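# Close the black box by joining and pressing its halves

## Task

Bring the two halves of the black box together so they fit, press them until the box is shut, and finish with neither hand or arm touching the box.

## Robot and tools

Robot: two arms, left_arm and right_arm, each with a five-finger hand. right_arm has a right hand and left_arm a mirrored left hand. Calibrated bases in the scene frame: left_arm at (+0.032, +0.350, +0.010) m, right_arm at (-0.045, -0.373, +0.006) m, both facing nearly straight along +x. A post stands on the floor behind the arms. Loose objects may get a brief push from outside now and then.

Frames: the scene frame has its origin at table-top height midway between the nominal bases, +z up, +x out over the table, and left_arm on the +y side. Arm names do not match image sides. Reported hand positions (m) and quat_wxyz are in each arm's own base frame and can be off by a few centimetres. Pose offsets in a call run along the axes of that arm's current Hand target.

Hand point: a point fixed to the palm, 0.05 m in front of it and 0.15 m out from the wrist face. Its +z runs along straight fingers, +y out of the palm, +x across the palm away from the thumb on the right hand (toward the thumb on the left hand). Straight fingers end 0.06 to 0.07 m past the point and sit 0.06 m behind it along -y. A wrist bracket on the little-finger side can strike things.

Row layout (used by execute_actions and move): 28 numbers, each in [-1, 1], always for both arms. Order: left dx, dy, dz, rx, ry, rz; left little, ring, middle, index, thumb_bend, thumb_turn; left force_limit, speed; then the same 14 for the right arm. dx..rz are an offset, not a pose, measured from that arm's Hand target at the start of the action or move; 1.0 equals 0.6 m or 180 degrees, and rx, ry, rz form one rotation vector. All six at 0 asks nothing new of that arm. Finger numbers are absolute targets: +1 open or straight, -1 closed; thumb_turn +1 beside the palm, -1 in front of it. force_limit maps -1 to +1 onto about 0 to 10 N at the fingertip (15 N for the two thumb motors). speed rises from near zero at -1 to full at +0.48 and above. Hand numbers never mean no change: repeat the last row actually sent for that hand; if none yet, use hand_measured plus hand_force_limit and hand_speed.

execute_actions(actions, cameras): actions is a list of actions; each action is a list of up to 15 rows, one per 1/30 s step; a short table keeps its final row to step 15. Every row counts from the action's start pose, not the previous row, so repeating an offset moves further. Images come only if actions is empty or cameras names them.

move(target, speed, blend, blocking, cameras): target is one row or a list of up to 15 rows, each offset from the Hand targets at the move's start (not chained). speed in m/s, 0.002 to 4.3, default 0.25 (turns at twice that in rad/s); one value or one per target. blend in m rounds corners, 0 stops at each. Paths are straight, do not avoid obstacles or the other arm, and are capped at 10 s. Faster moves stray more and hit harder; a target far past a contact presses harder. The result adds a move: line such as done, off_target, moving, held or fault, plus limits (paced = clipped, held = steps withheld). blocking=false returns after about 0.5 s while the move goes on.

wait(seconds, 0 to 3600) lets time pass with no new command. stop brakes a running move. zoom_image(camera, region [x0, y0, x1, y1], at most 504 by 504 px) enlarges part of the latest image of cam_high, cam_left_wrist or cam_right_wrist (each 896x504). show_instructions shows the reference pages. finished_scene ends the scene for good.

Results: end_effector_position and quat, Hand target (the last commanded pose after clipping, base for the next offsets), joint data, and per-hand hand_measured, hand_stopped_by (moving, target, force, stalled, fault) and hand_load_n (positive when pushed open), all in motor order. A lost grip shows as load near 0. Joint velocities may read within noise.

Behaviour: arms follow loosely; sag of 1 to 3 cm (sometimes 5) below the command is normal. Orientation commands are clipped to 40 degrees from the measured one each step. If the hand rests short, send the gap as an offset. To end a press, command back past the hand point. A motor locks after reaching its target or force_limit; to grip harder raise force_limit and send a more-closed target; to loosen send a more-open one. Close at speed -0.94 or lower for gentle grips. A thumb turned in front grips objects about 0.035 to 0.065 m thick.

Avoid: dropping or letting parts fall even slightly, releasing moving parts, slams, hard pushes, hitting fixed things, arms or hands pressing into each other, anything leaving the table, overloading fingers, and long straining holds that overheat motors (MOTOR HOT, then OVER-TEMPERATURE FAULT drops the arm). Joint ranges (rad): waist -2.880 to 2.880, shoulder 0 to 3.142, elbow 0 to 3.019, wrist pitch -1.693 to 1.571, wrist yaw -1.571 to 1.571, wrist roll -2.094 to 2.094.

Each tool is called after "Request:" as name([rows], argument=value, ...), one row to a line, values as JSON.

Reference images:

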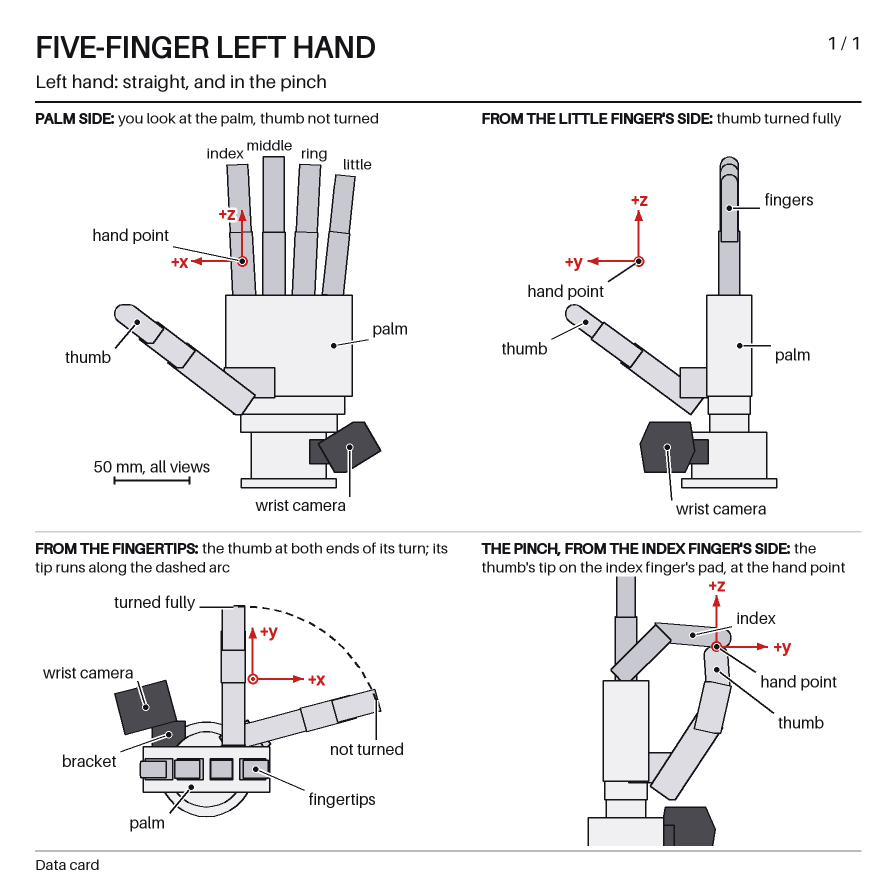

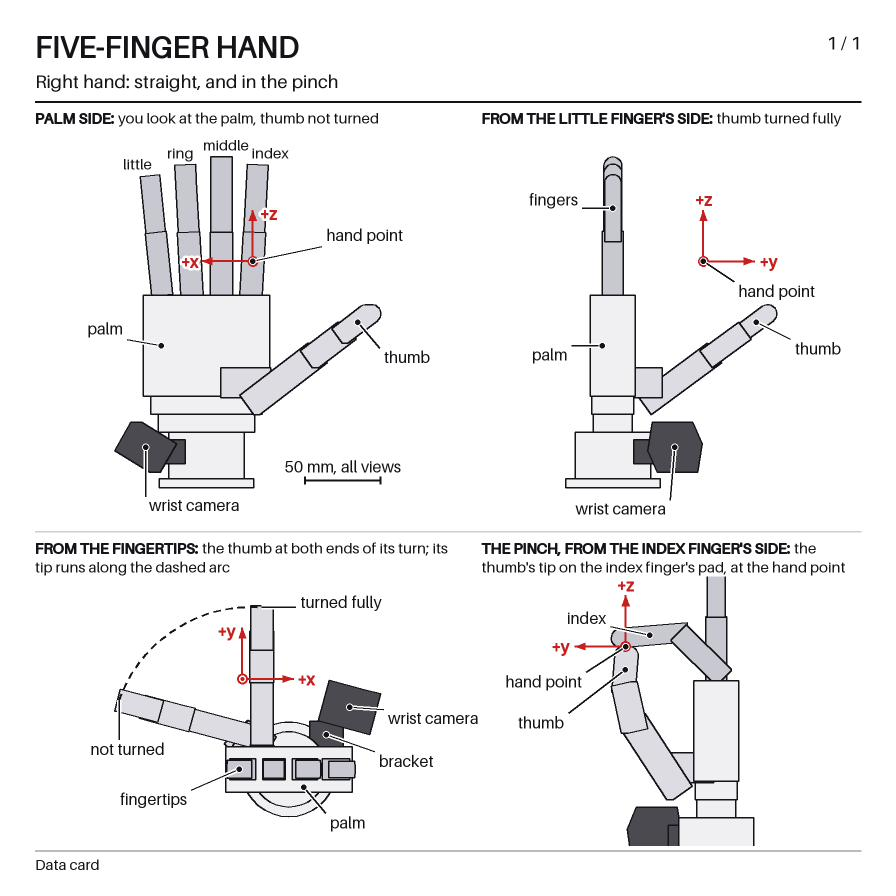

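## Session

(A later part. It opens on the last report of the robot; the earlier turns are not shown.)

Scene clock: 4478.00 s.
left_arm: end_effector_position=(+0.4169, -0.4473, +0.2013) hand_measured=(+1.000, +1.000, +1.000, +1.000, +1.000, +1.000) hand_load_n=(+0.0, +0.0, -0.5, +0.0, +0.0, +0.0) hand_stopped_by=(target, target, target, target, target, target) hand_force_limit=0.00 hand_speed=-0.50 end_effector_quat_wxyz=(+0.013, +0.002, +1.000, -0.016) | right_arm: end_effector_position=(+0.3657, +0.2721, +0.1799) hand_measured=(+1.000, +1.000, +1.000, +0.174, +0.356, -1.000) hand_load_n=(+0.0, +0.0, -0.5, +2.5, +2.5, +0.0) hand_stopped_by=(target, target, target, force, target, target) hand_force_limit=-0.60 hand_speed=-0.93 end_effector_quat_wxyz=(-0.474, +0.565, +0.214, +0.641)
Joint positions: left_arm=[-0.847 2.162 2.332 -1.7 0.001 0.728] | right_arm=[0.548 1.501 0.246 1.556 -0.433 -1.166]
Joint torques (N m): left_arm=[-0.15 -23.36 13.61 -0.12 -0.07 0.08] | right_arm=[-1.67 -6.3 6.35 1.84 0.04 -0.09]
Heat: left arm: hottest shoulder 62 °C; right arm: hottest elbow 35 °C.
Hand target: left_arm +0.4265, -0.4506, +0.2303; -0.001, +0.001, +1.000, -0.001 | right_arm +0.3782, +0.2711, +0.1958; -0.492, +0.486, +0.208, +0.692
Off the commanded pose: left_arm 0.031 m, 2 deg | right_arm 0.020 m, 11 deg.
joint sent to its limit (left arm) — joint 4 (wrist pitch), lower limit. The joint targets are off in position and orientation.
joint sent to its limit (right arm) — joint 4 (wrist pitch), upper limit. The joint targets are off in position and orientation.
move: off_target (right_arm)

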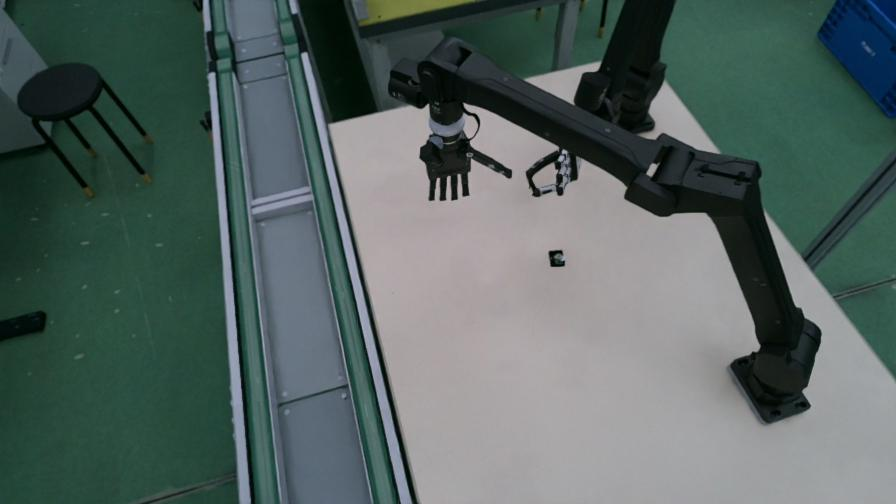

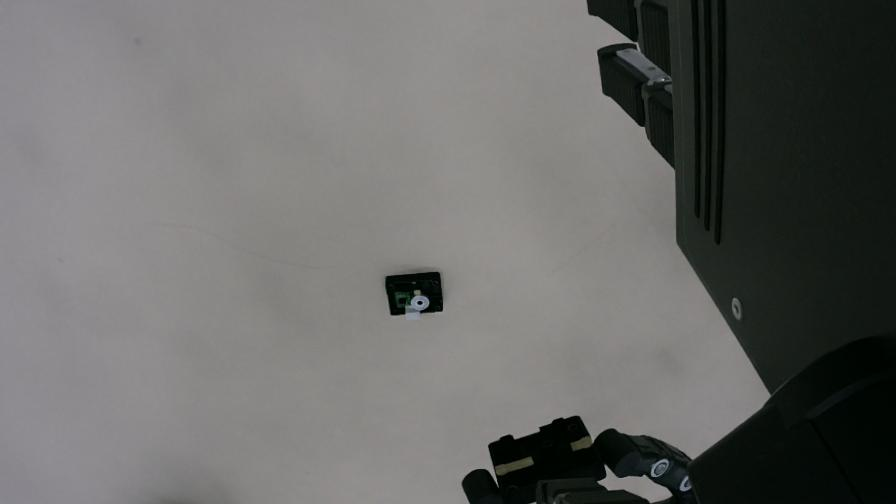

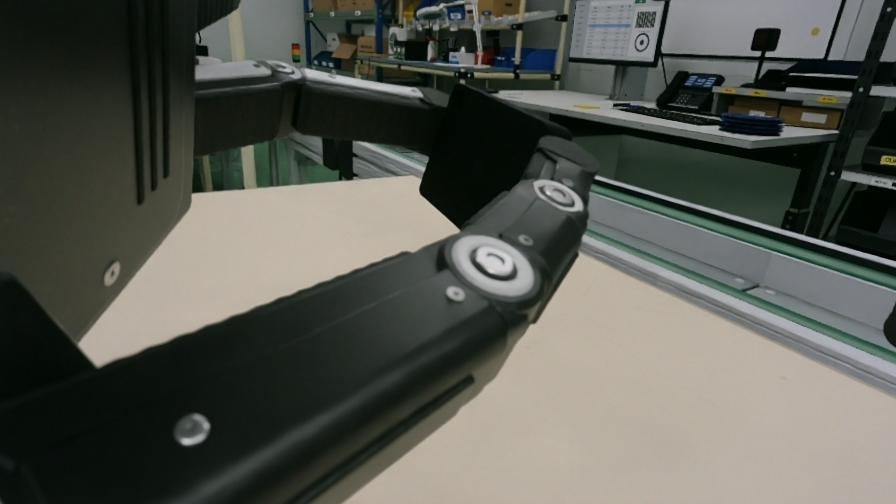

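Request:
move(target=[0,0,0,0,0,0,1,1,1,1,1,1,0,-0.5,-0.155,-0.168,-0.089,-0.053,-0.048,0.085,1,1,1,0.03,0.355,-1,-0.6,-0.93], speed=0.12, cameras=["cam_left_wrist","cam_right_wrist"])

Scene clock: 4605.87 s.
left_arm: end_effector_position=(+0.4169, -0.4473, +0.2013) hand_measured=(+1.000, +1.000, +1.000, +1.000, +1.000, +1.000) hand_load_n=(+0.0, +0.0, +0.0, +0.0, +0.0, +0.0) hand_stopped_by=(target, target, target, target, target, target) hand_force_limit=0.00 hand_speed=-0.50 end_effector_quat_wxyz=(+0.013, +0.002, +1.000, -0.016) | right_arm: end_effector_position=(+0.2698, +0.3150, +0.1097) hand_measured=(+1.000, +1.000, +1.000, +0.174, +0.356, -1.000) hand_load_n=(+0.0, +0.0, +0.0, +2.5, +2.5, +0.0) hand_stopped_by=(target, target, target, force, target, target) hand_force_limit=-0.60 hand_speed=-0.93 end_effector_quat_wxyz=(-0.491, +0.648, +0.130, +0.568)
Joint positions: left_arm=[-0.847 2.162 2.332 -1.7 0.001 0.728] | right_arm=[0.993 1.564 0.136 1.556 0.082 -1.066]
Joint torques (N m): left_arm=[-0.56 -23.24 13.64 -0.13 -0.05 0.1] | right_arm=[-0.26 -4.95 3.19 2.06 0.23 0.21]
Heat: left arm: hottest shoulder 63 °C; right arm: hottest elbow 34 °C.
Hand target: left_arm +0.4265, -0.4506, +0.2303; -0.001, +0.001, +1.000, -0.001 | right_arm +0.2682, +0.3179, +0.1099; -0.520, +0.599, +0.120, +0.597
Off the commanded pose: left_arm 0.031 m, 2 deg | right_arm 0.003 m, 7 deg.
joint sent to its limit (left arm) — joint 4 (wrist pitch), lower limit. The joint targets are off in position and orientation.
joint sent to its limit (right arm) — joint 4 (wrist pitch), upper limit. The joint targets are off in orientation, not in position.
move: off_target (right_arm)

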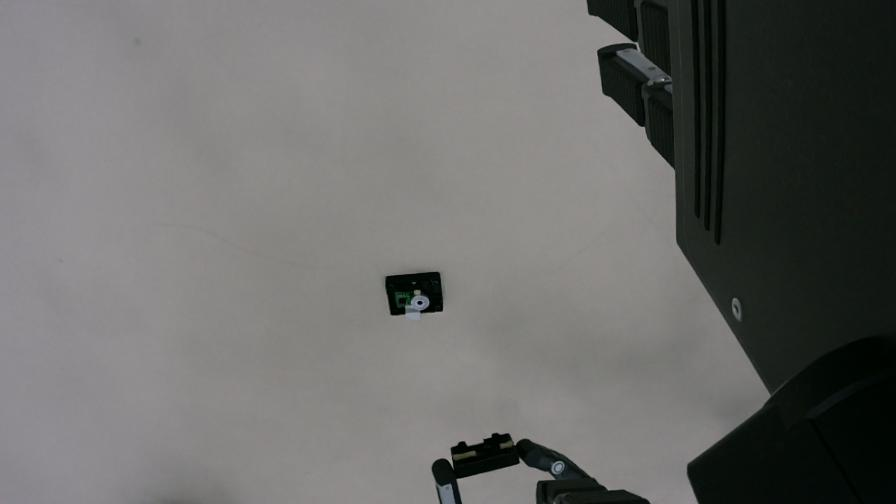

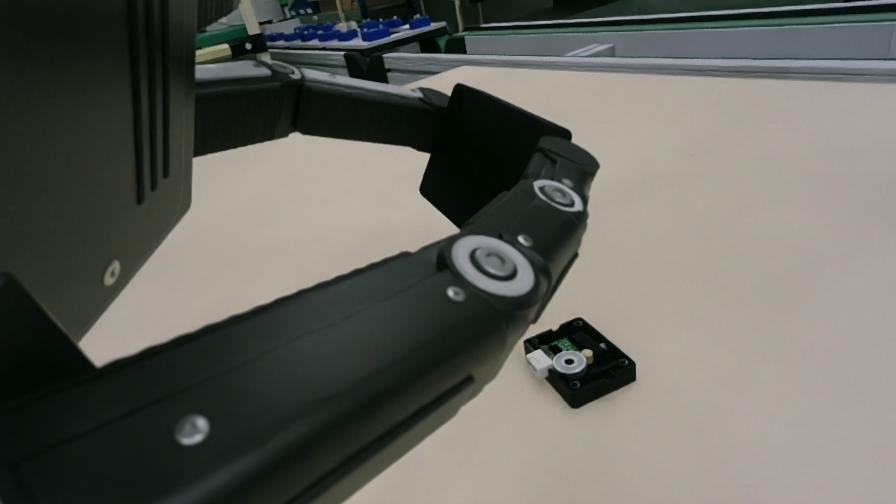

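Request:
zoom_image(camera="cam_right_wrist", region=[515, 310, 645, 415])

Request:
zoom_image(camera="cam_left_wrist", region=[440, 425, 530, 485])

Scaled by 3.877 from the camera's image (finer frame: 1280x720).

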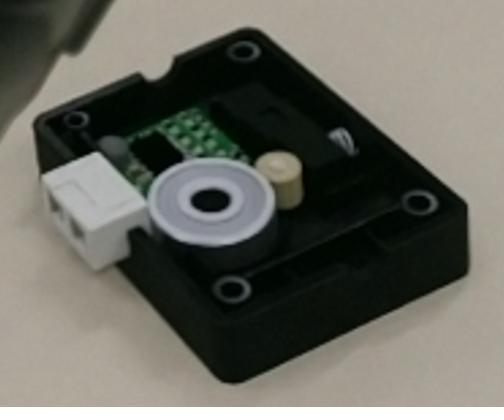

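Scaled by 5.600 from the camera's image (finer frame: 1280x720).

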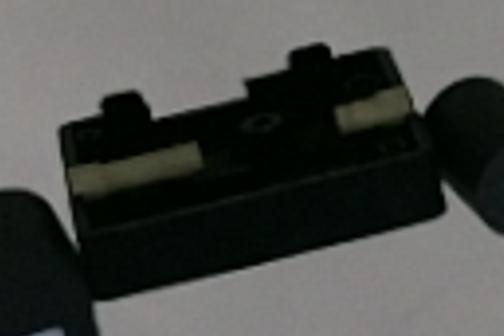

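Request:
zoom_image(camera="cam_right_wrist", region=[520, 335, 590, 410])

Request:
zoom_image(camera="cam_right_wrist", region=[520, 312, 590, 387])

Request:
zoom_image(camera="cam_right_wrist", region=[570, 335, 640, 410])

Scaled by 6.720 from the camera's image (finer frame: 1280x720).

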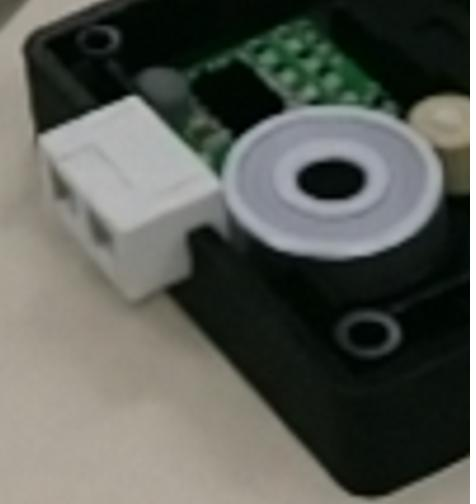

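Scaled by 6.720 from the camera's image (finer frame: 1280x720).

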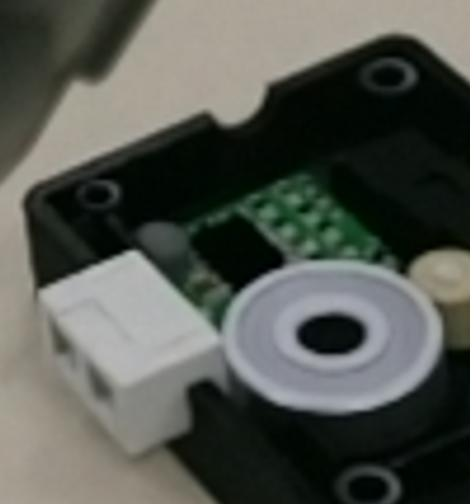

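Scaled by 6.720 from the camera's image (finer frame: 1280x720).

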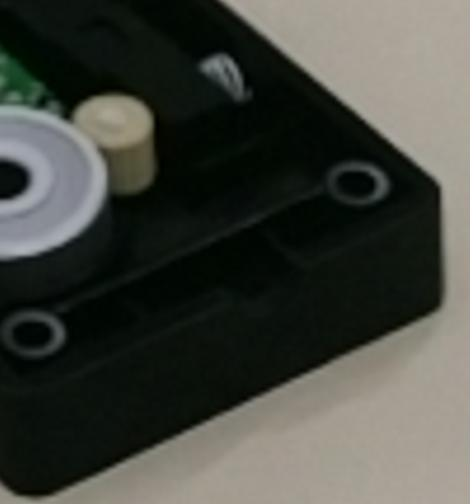

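Request:
move(target=[0,0,0,0,0,0,1,1,1,1,1,1,0,-0.5,0.0073,0.0661,0.1003,-0.1585,-0.1436,0.2552,1,1,1,0.03,0.355,-1,-0.6,-0.93], speed=0.2, cameras=[])

Scene clock: 4793.97 s.
left_arm: end_effector_position=(+0.4169, -0.4473, +0.2013) hand_measured=(+1.000, +1.000, +1.000, +1.000, +1.000, +1.000) hand_load_n=(+0.0, +0.0, +0.0, +0.0, +0.0, +0.0) hand_stopped_by=(target, target, target, target, target, target) hand_force_limit=0.00 hand_speed=-0.50 end_effector_quat_wxyz=(+0.013, +0.002, +1.000, -0.016) | right_arm: end_effector_position=(+0.3214, +0.3342, +0.0935) hand_measured=(+1.000, +1.000, +1.000, +0.174, +0.356, -1.000) hand_load_n=(+0.0, +0.0, +0.0, +2.5, +2.5, +0.0) hand_stopped_by=(target, target, target, force, target, target) hand_force_limit=-0.60 hand_speed=-0.93 end_effector_quat_wxyz=(-0.501, +0.824, -0.152, +0.215)
Joint positions: left_arm=[-0.847 2.162 2.332 -1.7 0.001 0.728] | right_arm=[0.671 1.239 0.535 0.268 -0.285 -0.352]
Joint velocities: left_arm=[within noise] | right_arm=[-0.005 -0.015 0.007 -0.051 -0.037 -0.037]
Joint torques (N m): left_arm=[-0.5 -23.88 13.6 -0.14 -0.07 0.09] | right_arm=[-1.85 -6.3 11.18 0.91 -0.18 0.2]
Heat: left arm: hottest shoulder 63 °C; right arm: hottest elbow 31 °C.
Hand target: left_arm +0.4265, -0.4506, +0.2303; -0.001, +0.001, +1.000, -0.001 | right_arm +0.3352, +0.3449, +0.1098; -0.511, +0.817, -0.155, +0.217
Off the commanded pose: left_arm 0.031 m, 2 deg | right_arm 0.024 m, 1 deg.
joint sent to its limit (left arm) — joint 4 (wrist pitch), lower limit. The joint targets are off in position and orientation.
move: off_target (right_arm)

Request:
move(target=[0,0,0,0,0,0,1,1,1,1,1,1,0,-0.5,-0.01995,0.0947,0.0406,0,0,0,1,1,1,0.03,0.355,-1,-0.6,-0.93], speed=0.06, cameras=["cam_left_wrist","cam_right_wrist"])

Request:
zoom_image(camera="cam_left_wrist", region=[370, 262, 450, 322])

Request:
zoom_image(camera="cam_right_wrist", region=[400, 70, 650, 230])

Scene clock: 4803.77 s.
left_arm: end_effector_position=(+0.4169, -0.4473, +0.2013) hand_measured=(+1.000, +1.000, +1.000, +1.000, +1.000, +1.000) hand_load_n=(+0.0, +0.0, +0.0, +0.0, +0.0, +0.0) hand_stopped_by=(target, target, target, target, target, target) hand_force_limit=0.00 hand_speed=-0.50 end_effector_quat_wxyz=(+0.013, +0.002, +1.000, -0.016) | right_arm: end_effector_position=(+0.3324, +0.3431, +0.0467) hand_measured=(+1.000, +1.000, +1.000, +0.174, +0.356, -1.000) hand_load_n=(+0.0, +0.0, +0.0, +2.5, +2.5, +0.0) hand_stopped_by=(target, target, target, force, target, target) hand_force_limit=-0.60 hand_speed=-0.93 end_effector_quat_wxyz=(-0.505, +0.821, -0.151, +0.218)
Joint positions: left_arm=[-0.847 2.162 2.332 -1.7 0.001 0.728] | right_arm=[0.671 1.417 0.509 0.484 -0.286 -0.352]
Joint torques (N m): left_arm=[-0.38 -23.41 13.6 -0.08 -0.07 0.11] | right_arm=[-1.79 -7.36 6.89 2.03 -0.19 0.22]
Heat: left arm: hottest shoulder 63 °C; right arm: hottest elbow 34 °C.
Hand target: left_arm +0.4265, -0.4506, +0.2303; -0.001, +0.001, +1.000, -0.001 | right_arm +0.3356, +0.3449, +0.0468; -0.511, +0.817, -0.155, +0.217
Off the commanded pose: left_arm 0.031 m, 2 deg | right_arm 0.004 m, 1 deg.
joint sent to its limit (left arm) — joint 4 (wrist pitch), lower limit. The joint targets are off in position and orientation.
move: done

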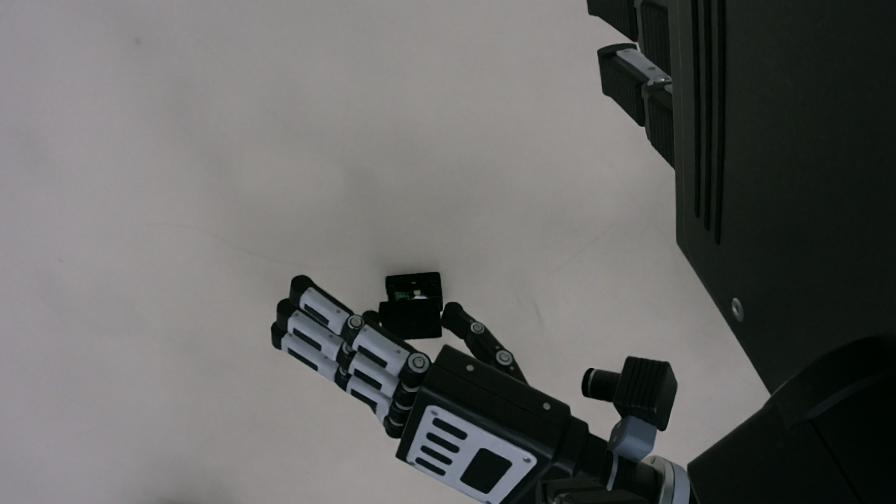

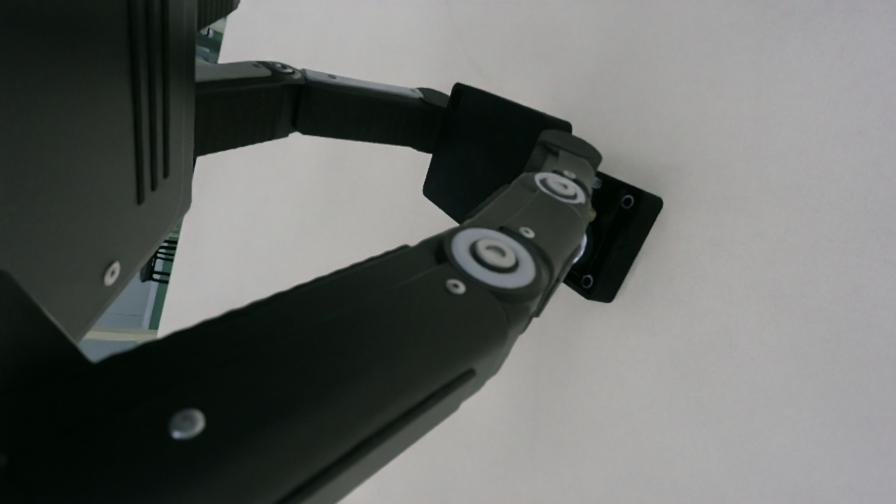

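Scaled by 6.300 from the camera's image (finer frame: 1280x720).

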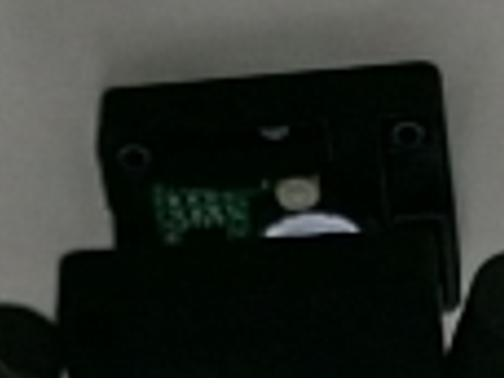

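Scaled by 2.016 from the camera's image (finer frame: 1280x720).

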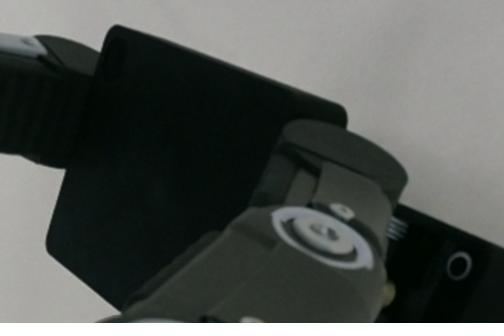

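Request:
zoom_image(camera="cam_left_wrist", region=[370, 290, 450, 350])

Request:
zoom_image(camera="cam_right_wrist", region=[540, 90, 680, 200])

Request:
zoom_image(camera="cam_right_wrist", region=[540, 190, 680, 310])

Scaled by 6.300 from the camera's image (finer frame: 1280x720).

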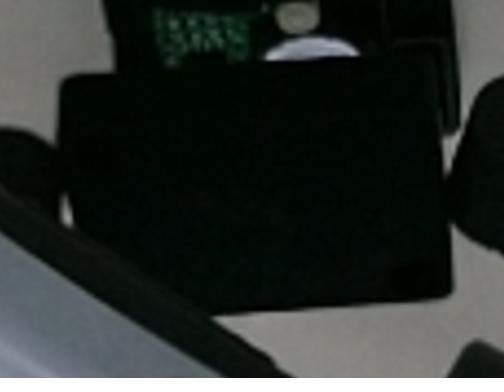

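Scaled by 3.600 from the camera's image (finer frame: 1280x720).

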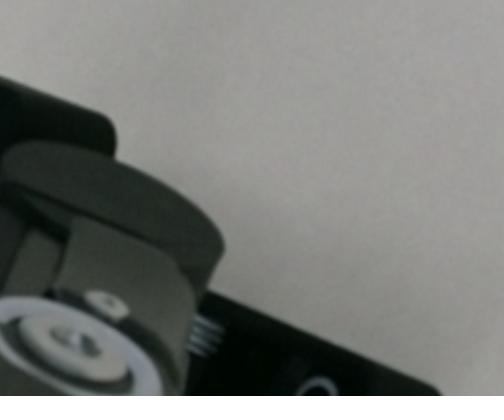

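Scaled by 3.600 from the camera's image (finer frame: 1280x720).

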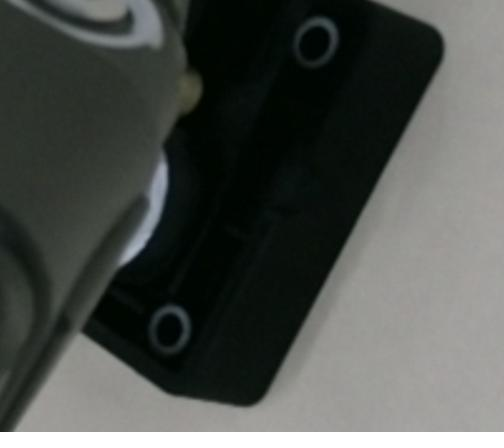

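Request:
move(target=[0,0,0,0,0,0,1,1,1,1,1,1,0,-0.5,-0.0261,0.0165,0.0037,0,0,0,1,1,1,0.03,0.355,-1,-0.6,-0.93], speed=0.06, cameras=["cam_left_wrist","cam_right_wrist"])

Request:
zoom_image(camera="cam_left_wrist", region=[370, 262, 450, 322])

Request:
zoom_image(camera="cam_right_wrist", region=[420, 70, 640, 230])

Scene clock: 4905.93 s.
left_arm: end_effector_position=(+0.4169, -0.4473, +0.2013) hand_measured=(+1.000, +1.000, +1.000, +1.000, +1.000, +1.000) hand_load_n=(+0.0, +0.0, +0.0, +0.0, +0.0, +0.0) hand_stopped_by=(target, target, target, target, target, target) hand_force_limit=0.00 hand_speed=-0.50 end_effector_quat_wxyz=(+0.013, +0.002, +1.000, -0.016) | right_arm: end_effector_position=(+0.3216, +0.3457, +0.0338) hand_measured=(+1.000, +1.000, +1.000, +0.174, +0.356, -1.000) hand_load_n=(+0.0, +0.0, +0.0, +2.5, +2.5, +0.0) hand_stopped_by=(target, target, target, force, target, target) hand_force_limit=-0.60 hand_speed=-0.93 end_effector_quat_wxyz=(-0.506, +0.821, -0.152, +0.217)
Joint positions: left_arm=[-0.847 2.162 2.332 -1.7 0.001 0.728] | right_arm=[0.697 1.444 0.48 0.545 -0.262 -0.338]
Joint torques (N m): left_arm=[-0.21 -23.71 13.72 -0.17 -0.05 0.1] | right_arm=[-0.26 -7.53 6.37 2.1 0.16 0.21]
Heat: left arm: hottest shoulder 63 °C; right arm: hottest elbow 35 °C.
Hand target: left_arm +0.4265, -0.4506, +0.2303; -0.001, +0.001, +1.000, -0.001 | right_arm +0.3231, +0.3498, +0.0340; -0.511, +0.817, -0.155, +0.217
Off the commanded pose: left_arm 0.031 m, 2 deg | right_arm 0.004 m, 1 deg.
joint sent to its limit (left arm) — joint 4 (wrist pitch), lower limit. The joint targets are off in position and orientation.
move: done

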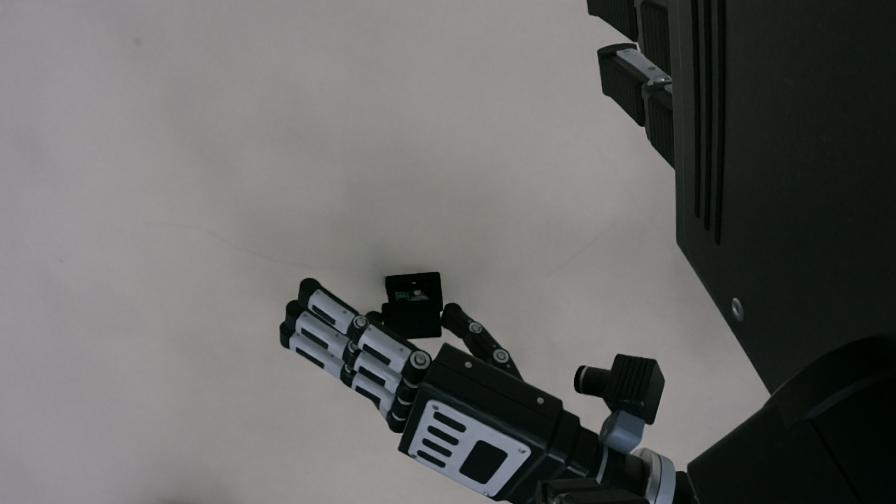

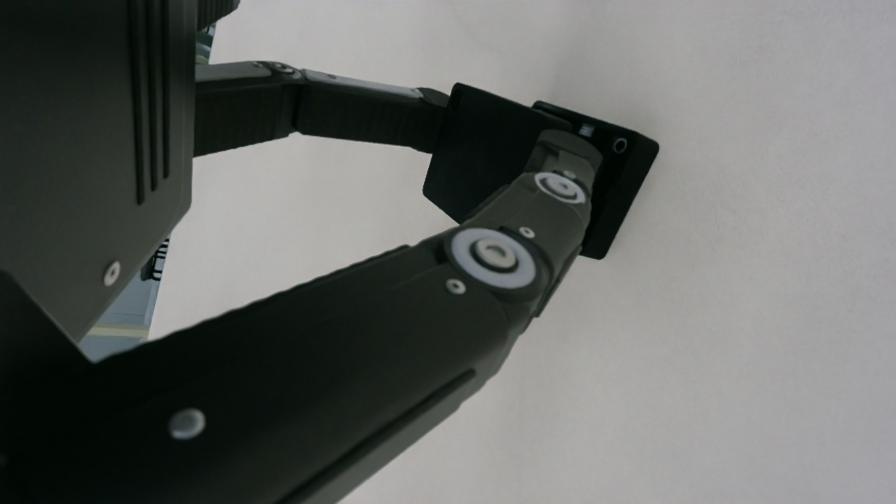

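Scaled by 6.300 from the camera's image (finer frame: 1280x720).

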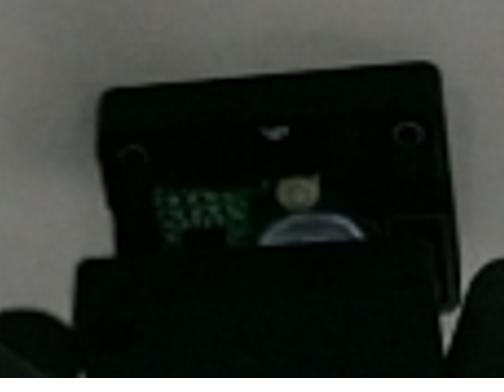

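Scaled by 2.291 from the camera's image (finer frame: 1280x720).

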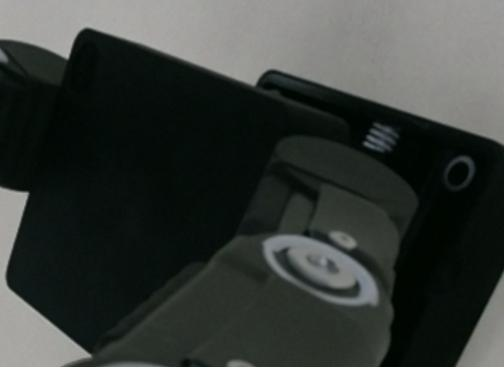

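Request:
zoom_image(camera="cam_left_wrist", region=[375, 295, 445, 345])

Request:
zoom_image(camera="cam_right_wrist", region=[520, 90, 670, 200])

Request:
zoom_image(camera="cam_right_wrist", region=[560, 180, 670, 270])

Scaled by 7.200 from the camera's image (finer frame: 1280x720).

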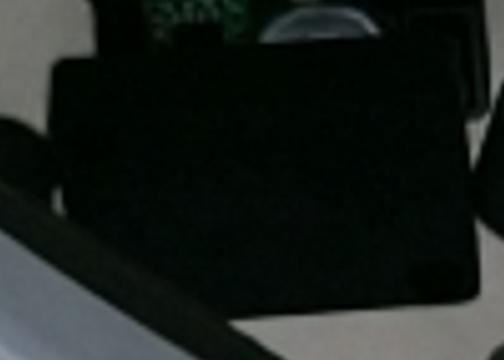

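Scaled by 3.360 from the camera's image (finer frame: 1280x720).

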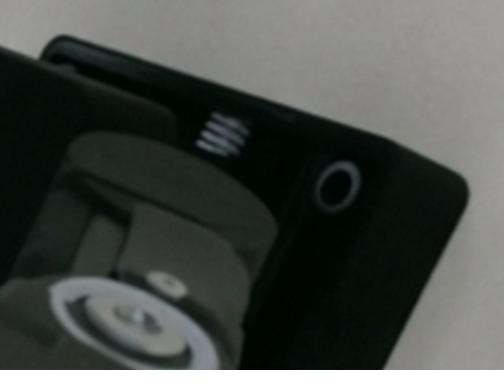

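Scaled by 4.582 from the camera's image (finer frame: 1280x720).

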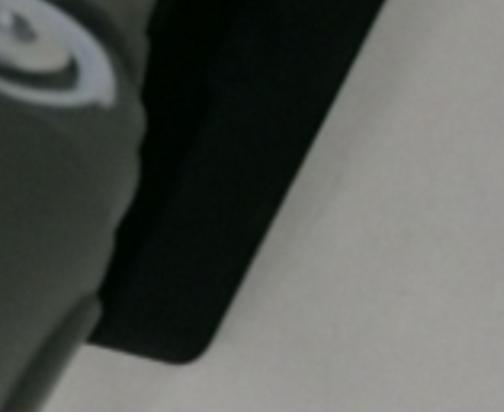

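Request:
move(target=[0,0,0,0,0,0,1,1,1,1,1,1,0,-0.5,-0.00285,0.01353,0.0058,0,0,0,1,1,1,0.03,0.355,-1,-0.6,-0.93], speed=0.03, cameras=["cam_left_wrist","cam_right_wrist"])

Request:
zoom_image(camera="cam_left_wrist", region=[375, 265, 445, 315])

Request:
zoom_image(camera="cam_right_wrist", region=[440, 60, 670, 200])

Request:
zoom_image(camera="cam_right_wrist", region=[560, 70, 670, 160])

Scene clock: 5016.10 s.
left_arm: end_effector_position=(+0.4169, -0.4473, +0.2013) hand_measured=(+1.000, +1.000, +1.000, +1.000, +1.000, +1.000) hand_load_n=(+0.0, +0.0, +0.0, +0.0, +0.0, +0.0) hand_stopped_by=(target, target, target, target, target, target) hand_force_limit=0.00 hand_speed=-0.50 end_effector_quat_wxyz=(+0.013, +0.002, +1.000, -0.016) | right_arm: end_effector_position=(+0.3217, +0.3458, +0.0248) hand_measured=(+1.000, +1.000, +1.000, +0.174, +0.356, -1.000) hand_load_n=(+0.0, +0.0, +0.0, +2.5, +2.5, +0.0) hand_stopped_by=(target, target, target, force, target, target) hand_force_limit=-0.60 hand_speed=-0.93 end_effector_quat_wxyz=(-0.506, +0.821, -0.152, +0.217)
Joint positions: left_arm=[-0.847 2.162 2.332 -1.7 0.001 0.728] | right_arm=[0.697 1.477 0.473 0.583 -0.262 -0.338]
Joint torques (N m): left_arm=[-0.26 -23.47 13.56 -0.16 -0.03 0.08] | right_arm=[-0.09 -7.59 6.13 2.15 0.18 0.23]
Heat: left arm: hottest shoulder 63 °C; right arm: hottest elbow 35 °C.
Hand target: left_arm +0.4265, -0.4506, +0.2303; -0.001, +0.001, +1.000, -0.001 | right_arm +0.3231, +0.3497, +0.0249; -0.511, +0.817, -0.155, +0.217
Off the commanded pose: left_arm 0.031 m, 2 deg | right_arm 0.004 m, 1 deg.
joint sent to its limit (left arm) — joint 4 (wrist pitch), lower limit. The joint targets are off in position and orientation.
move: done

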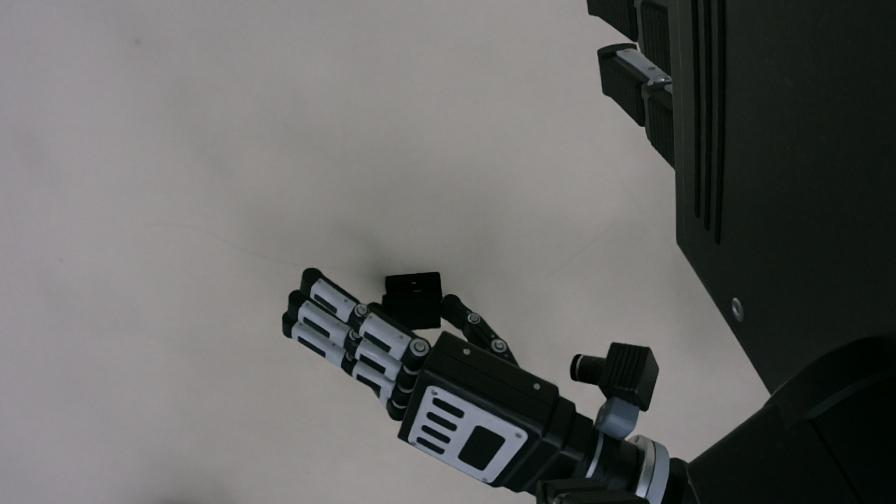

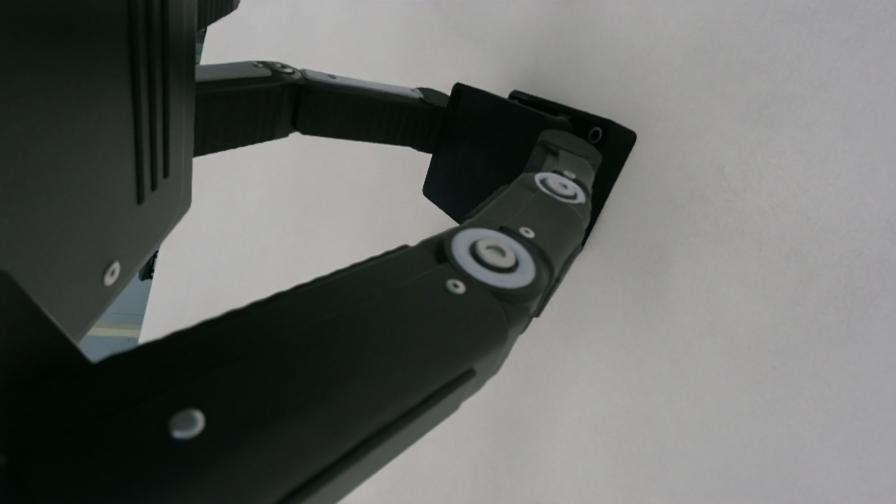

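Scaled by 7.200 from the camera's image (finer frame: 1280x720).

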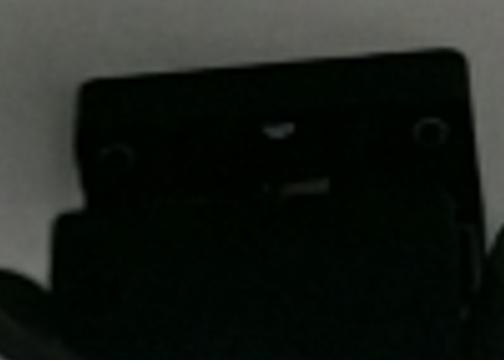

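Scaled by 2.191 from the camera's image (finer frame: 1280x720).

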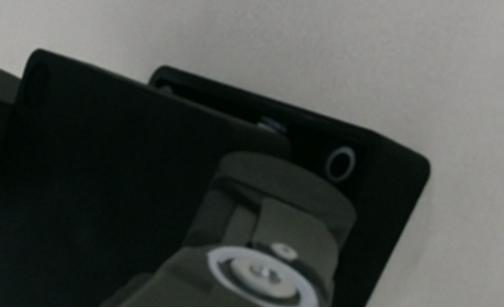

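Scaled by 4.582 from the camera's image (finer frame: 1280x720).

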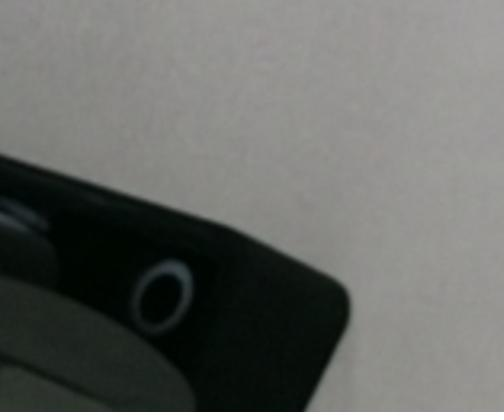

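Request:
zoom_image(camera="cam_left_wrist", region=[375, 285, 445, 335])

Scaled by 7.200 from the camera's image (finer frame: 1280x720).

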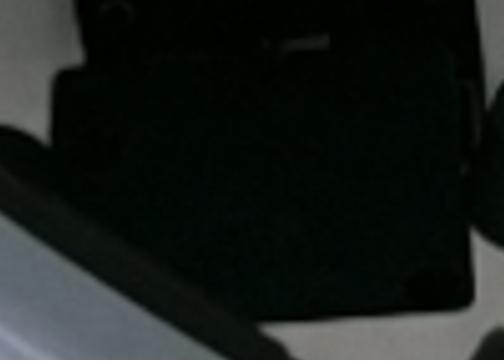

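Request:
move(target=[0,0,0,0,0,0,1,1,1,1,1,1,0,-0.5,0.0237,0.0078,-0.0065,0,0,0,1,1,1,0.03,0.355,-1,-0.6,-0.93], speed=0.03, cameras=[])

Scene clock: 5117.00 s.
left_arm: end_effector_position=(+0.4169, -0.4473, +0.2013) hand_measured=(+1.000, +1.000, +1.000, +1.000, +1.000, +1.000) hand_load_n=(+0.0, +0.0, +0.0, +0.0, +0.0, +0.0) hand_stopped_by=(target, target, target, target, target, target) hand_force_limit=0.00 hand_speed=-0.50 end_effector_quat_wxyz=(+0.013, +0.002, +1.000, -0.016) | right_arm: end_effector_position=(+0.3288, +0.3375, +0.0257) hand_measured=(+1.000, +1.000, +1.000, +0.174, +0.356, -1.000) hand_load_n=(+0.0, +0.0, +0.0, +2.5, +2.5, +0.0) hand_stopped_by=(target, target, target, force, target, target) hand_force_limit=-0.60 hand_speed=-0.93 end_effector_quat_wxyz=(-0.509, +0.819, -0.158, +0.214)
Joint positions: left_arm=[-0.847 2.162 2.332 -1.7 0.001 0.728] | right_arm=[0.66 1.477 0.473 0.583 -0.296 -0.338]
Joint torques (N m): left_arm=[-0.15 -23.53 13.63 -0.29 -0.04 0.07] | right_arm=[-1.73 -7.82 6.26 1.73 -0.19 0]
Heat: left arm: hottest shoulder 63 °C; right arm: hottest elbow 34 °C.
Hand target: left_arm +0.4265, -0.4506, +0.2303; -0.001, +0.001, +1.000, -0.001 | right_arm +0.3331, +0.3380, +0.0250; -0.511, +0.817, -0.155, +0.217
Off the commanded pose: left_arm 0.031 m, 2 deg | right_arm 0.004 m, 1 deg.
joint sent to its limit (left arm) — joint 4 (wrist pitch), lower limit. The joint targets are off in position and orientation.
move: done

Request:
move(target=[0,0,0,0,0,0,1,1,1,1,1,1,0,-0.5,-0.0169,-0.0057,0.0051,0,0,0,1,1,1,0.03,0.355,-1,-0.6,-0.93], speed=0.03, cameras=[])

Scene clock: 5130.67 s.
left_arm: end_effector_position=(+0.4169, -0.4473, +0.2013) hand_measured=(+1.000, +1.000, +1.000, +1.000, +1.000, +1.000) hand_load_n=(+0.0, +0.0, +0.0, +0.0, +0.0, +0.0) hand_stopped_by=(target, target, target, target, target, target) hand_force_limit=0.00 hand_speed=-0.50 end_effector_quat_wxyz=(+0.013, +0.002, +1.000, -0.016) | right_arm: end_effector_position=(+0.3245, +0.3427, +0.0251) hand_measured=(+1.000, +1.000, +1.000, +0.174, +0.356, -1.000) hand_load_n=(+0.0, +0.0, +0.0, +2.5, +2.0, +0.0) hand_stopped_by=(target, target, target, force, target, target) hand_force_limit=-0.60 hand_speed=-0.93 end_effector_quat_wxyz=(-0.507, +0.820, -0.154, +0.216)
Joint positions: left_arm=[-0.847 2.162 2.332 -1.7 0.001 0.728] | right_arm=[0.683 1.477 0.473 0.583 -0.275 -0.338]
Joint torques (N m): left_arm=[-0.03 -23.77 13.6 -0.29 -0.05 0.08] | right_arm=[-0.09 -7.71 6.23 2.06 0.19 0.16]
Heat: left arm: hottest shoulder 63 °C; right arm: hottest elbow 34 °C.
Hand target: left_arm +0.4265, -0.4506, +0.2303; -0.001, +0.001, +1.000, -0.001 | right_arm +0.3261, +0.3466, +0.0249; -0.511, +0.817, -0.155, +0.217
Off the commanded pose: left_arm 0.031 m, 2 deg | right_arm 0.004 m, 1 deg.
joint sent to its limit (left arm) — joint 4 (wrist pitch), lower limit. The joint targets are off in position and orientation.
move: done

Request:
wait(seconds=0.1, cameras=["cam_left_wrist","cam_right_wrist"])

Request:
zoom_image(camera="cam_left_wrist", region=[375, 265, 445, 315])

Request:
zoom_image(camera="cam_right_wrist", region=[440, 60, 670, 200])

Request:
zoom_image(camera="cam_right_wrist", region=[480, 70, 650, 170])

Scene clock: 5136.07 s.
left_arm: end_effector_position=(+0.4169, -0.4473, +0.2013) hand_measured=(+1.000, +1.000, +1.000, +1.000, +1.000, +1.000) hand_load_n=(+0.0, +0.0, +0.0, +0.0, +0.0, +0.0) hand_stopped_by=(target, target, target, target, target, target) hand_force_limit=0.00 hand_speed=-0.50 end_effector_quat_wxyz=(+0.013, +0.002, +1.000, -0.016) | right_arm: end_effector_position=(+0.3245, +0.3427, +0.0251) hand_measured=(+1.000, +1.000, +1.000, +0.174, +0.356, -1.000) hand_load_n=(+0.0, +0.0, +0.0, +2.5, +2.0, +0.0) hand_stopped_by=(target, target, target, force, target, target) hand_force_limit=-0.60 hand_speed=-0.93 end_effector_quat_wxyz=(-0.507, +0.820, -0.154, +0.216)
Joint positions: left_arm=[-0.847 2.162 2.332 -1.7 0.001 0.728] | right_arm=[0.683 1.477 0.473 0.583 -0.275 -0.338]
Joint torques (N m): left_arm=[-0.32 -23.71 13.53 -0.21 -0.07 0.09] | right_arm=[-0.26 -7.47 6.34 1.96 0.16 0.16]
Heat: left arm: hottest shoulder 63 °C; right arm: hottest elbow 34 °C.
Hand target: left_arm +0.4265, -0.4506, +0.2303; -0.001, +0.001, +1.000, -0.001 | right_arm +0.3261, +0.3466, +0.0249; -0.511, +0.817, -0.155, +0.217
Off the commanded pose: left_arm 0.031 m, 2 deg | right_arm 0.004 m, 1 deg.
wait: 0.10 s; at rest from the start

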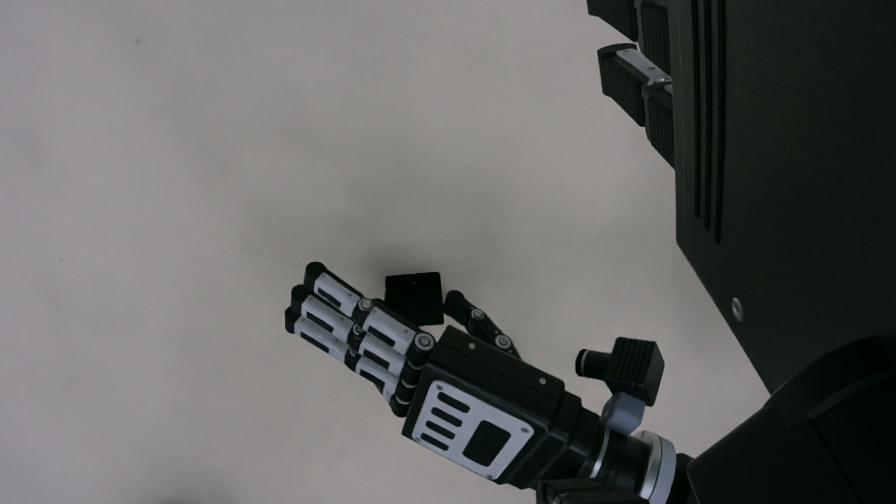

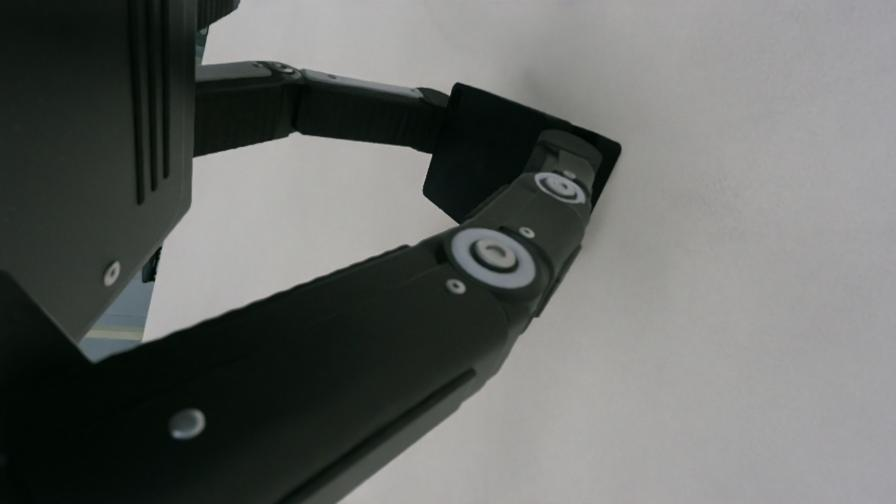

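Scaled by 7.200 from the camera's image (finer frame: 1280x720).

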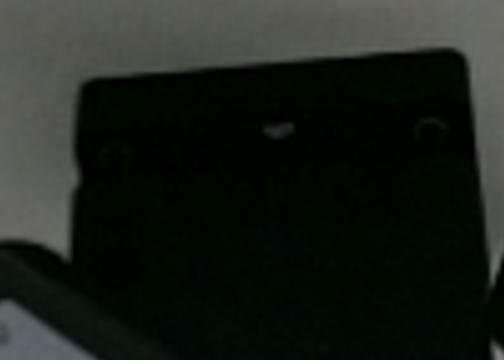

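Scaled by 2.191 from the camera's image (finer frame: 1280x720).

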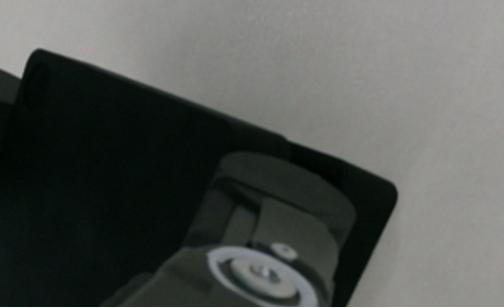

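Scaled by 2.965 from the camera's image (finer frame: 1280x720).

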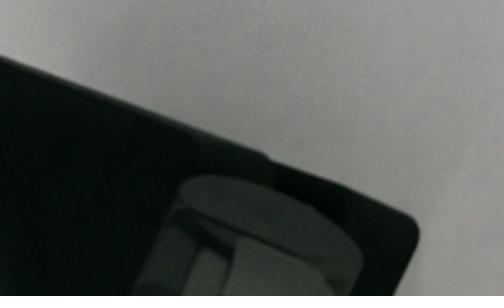

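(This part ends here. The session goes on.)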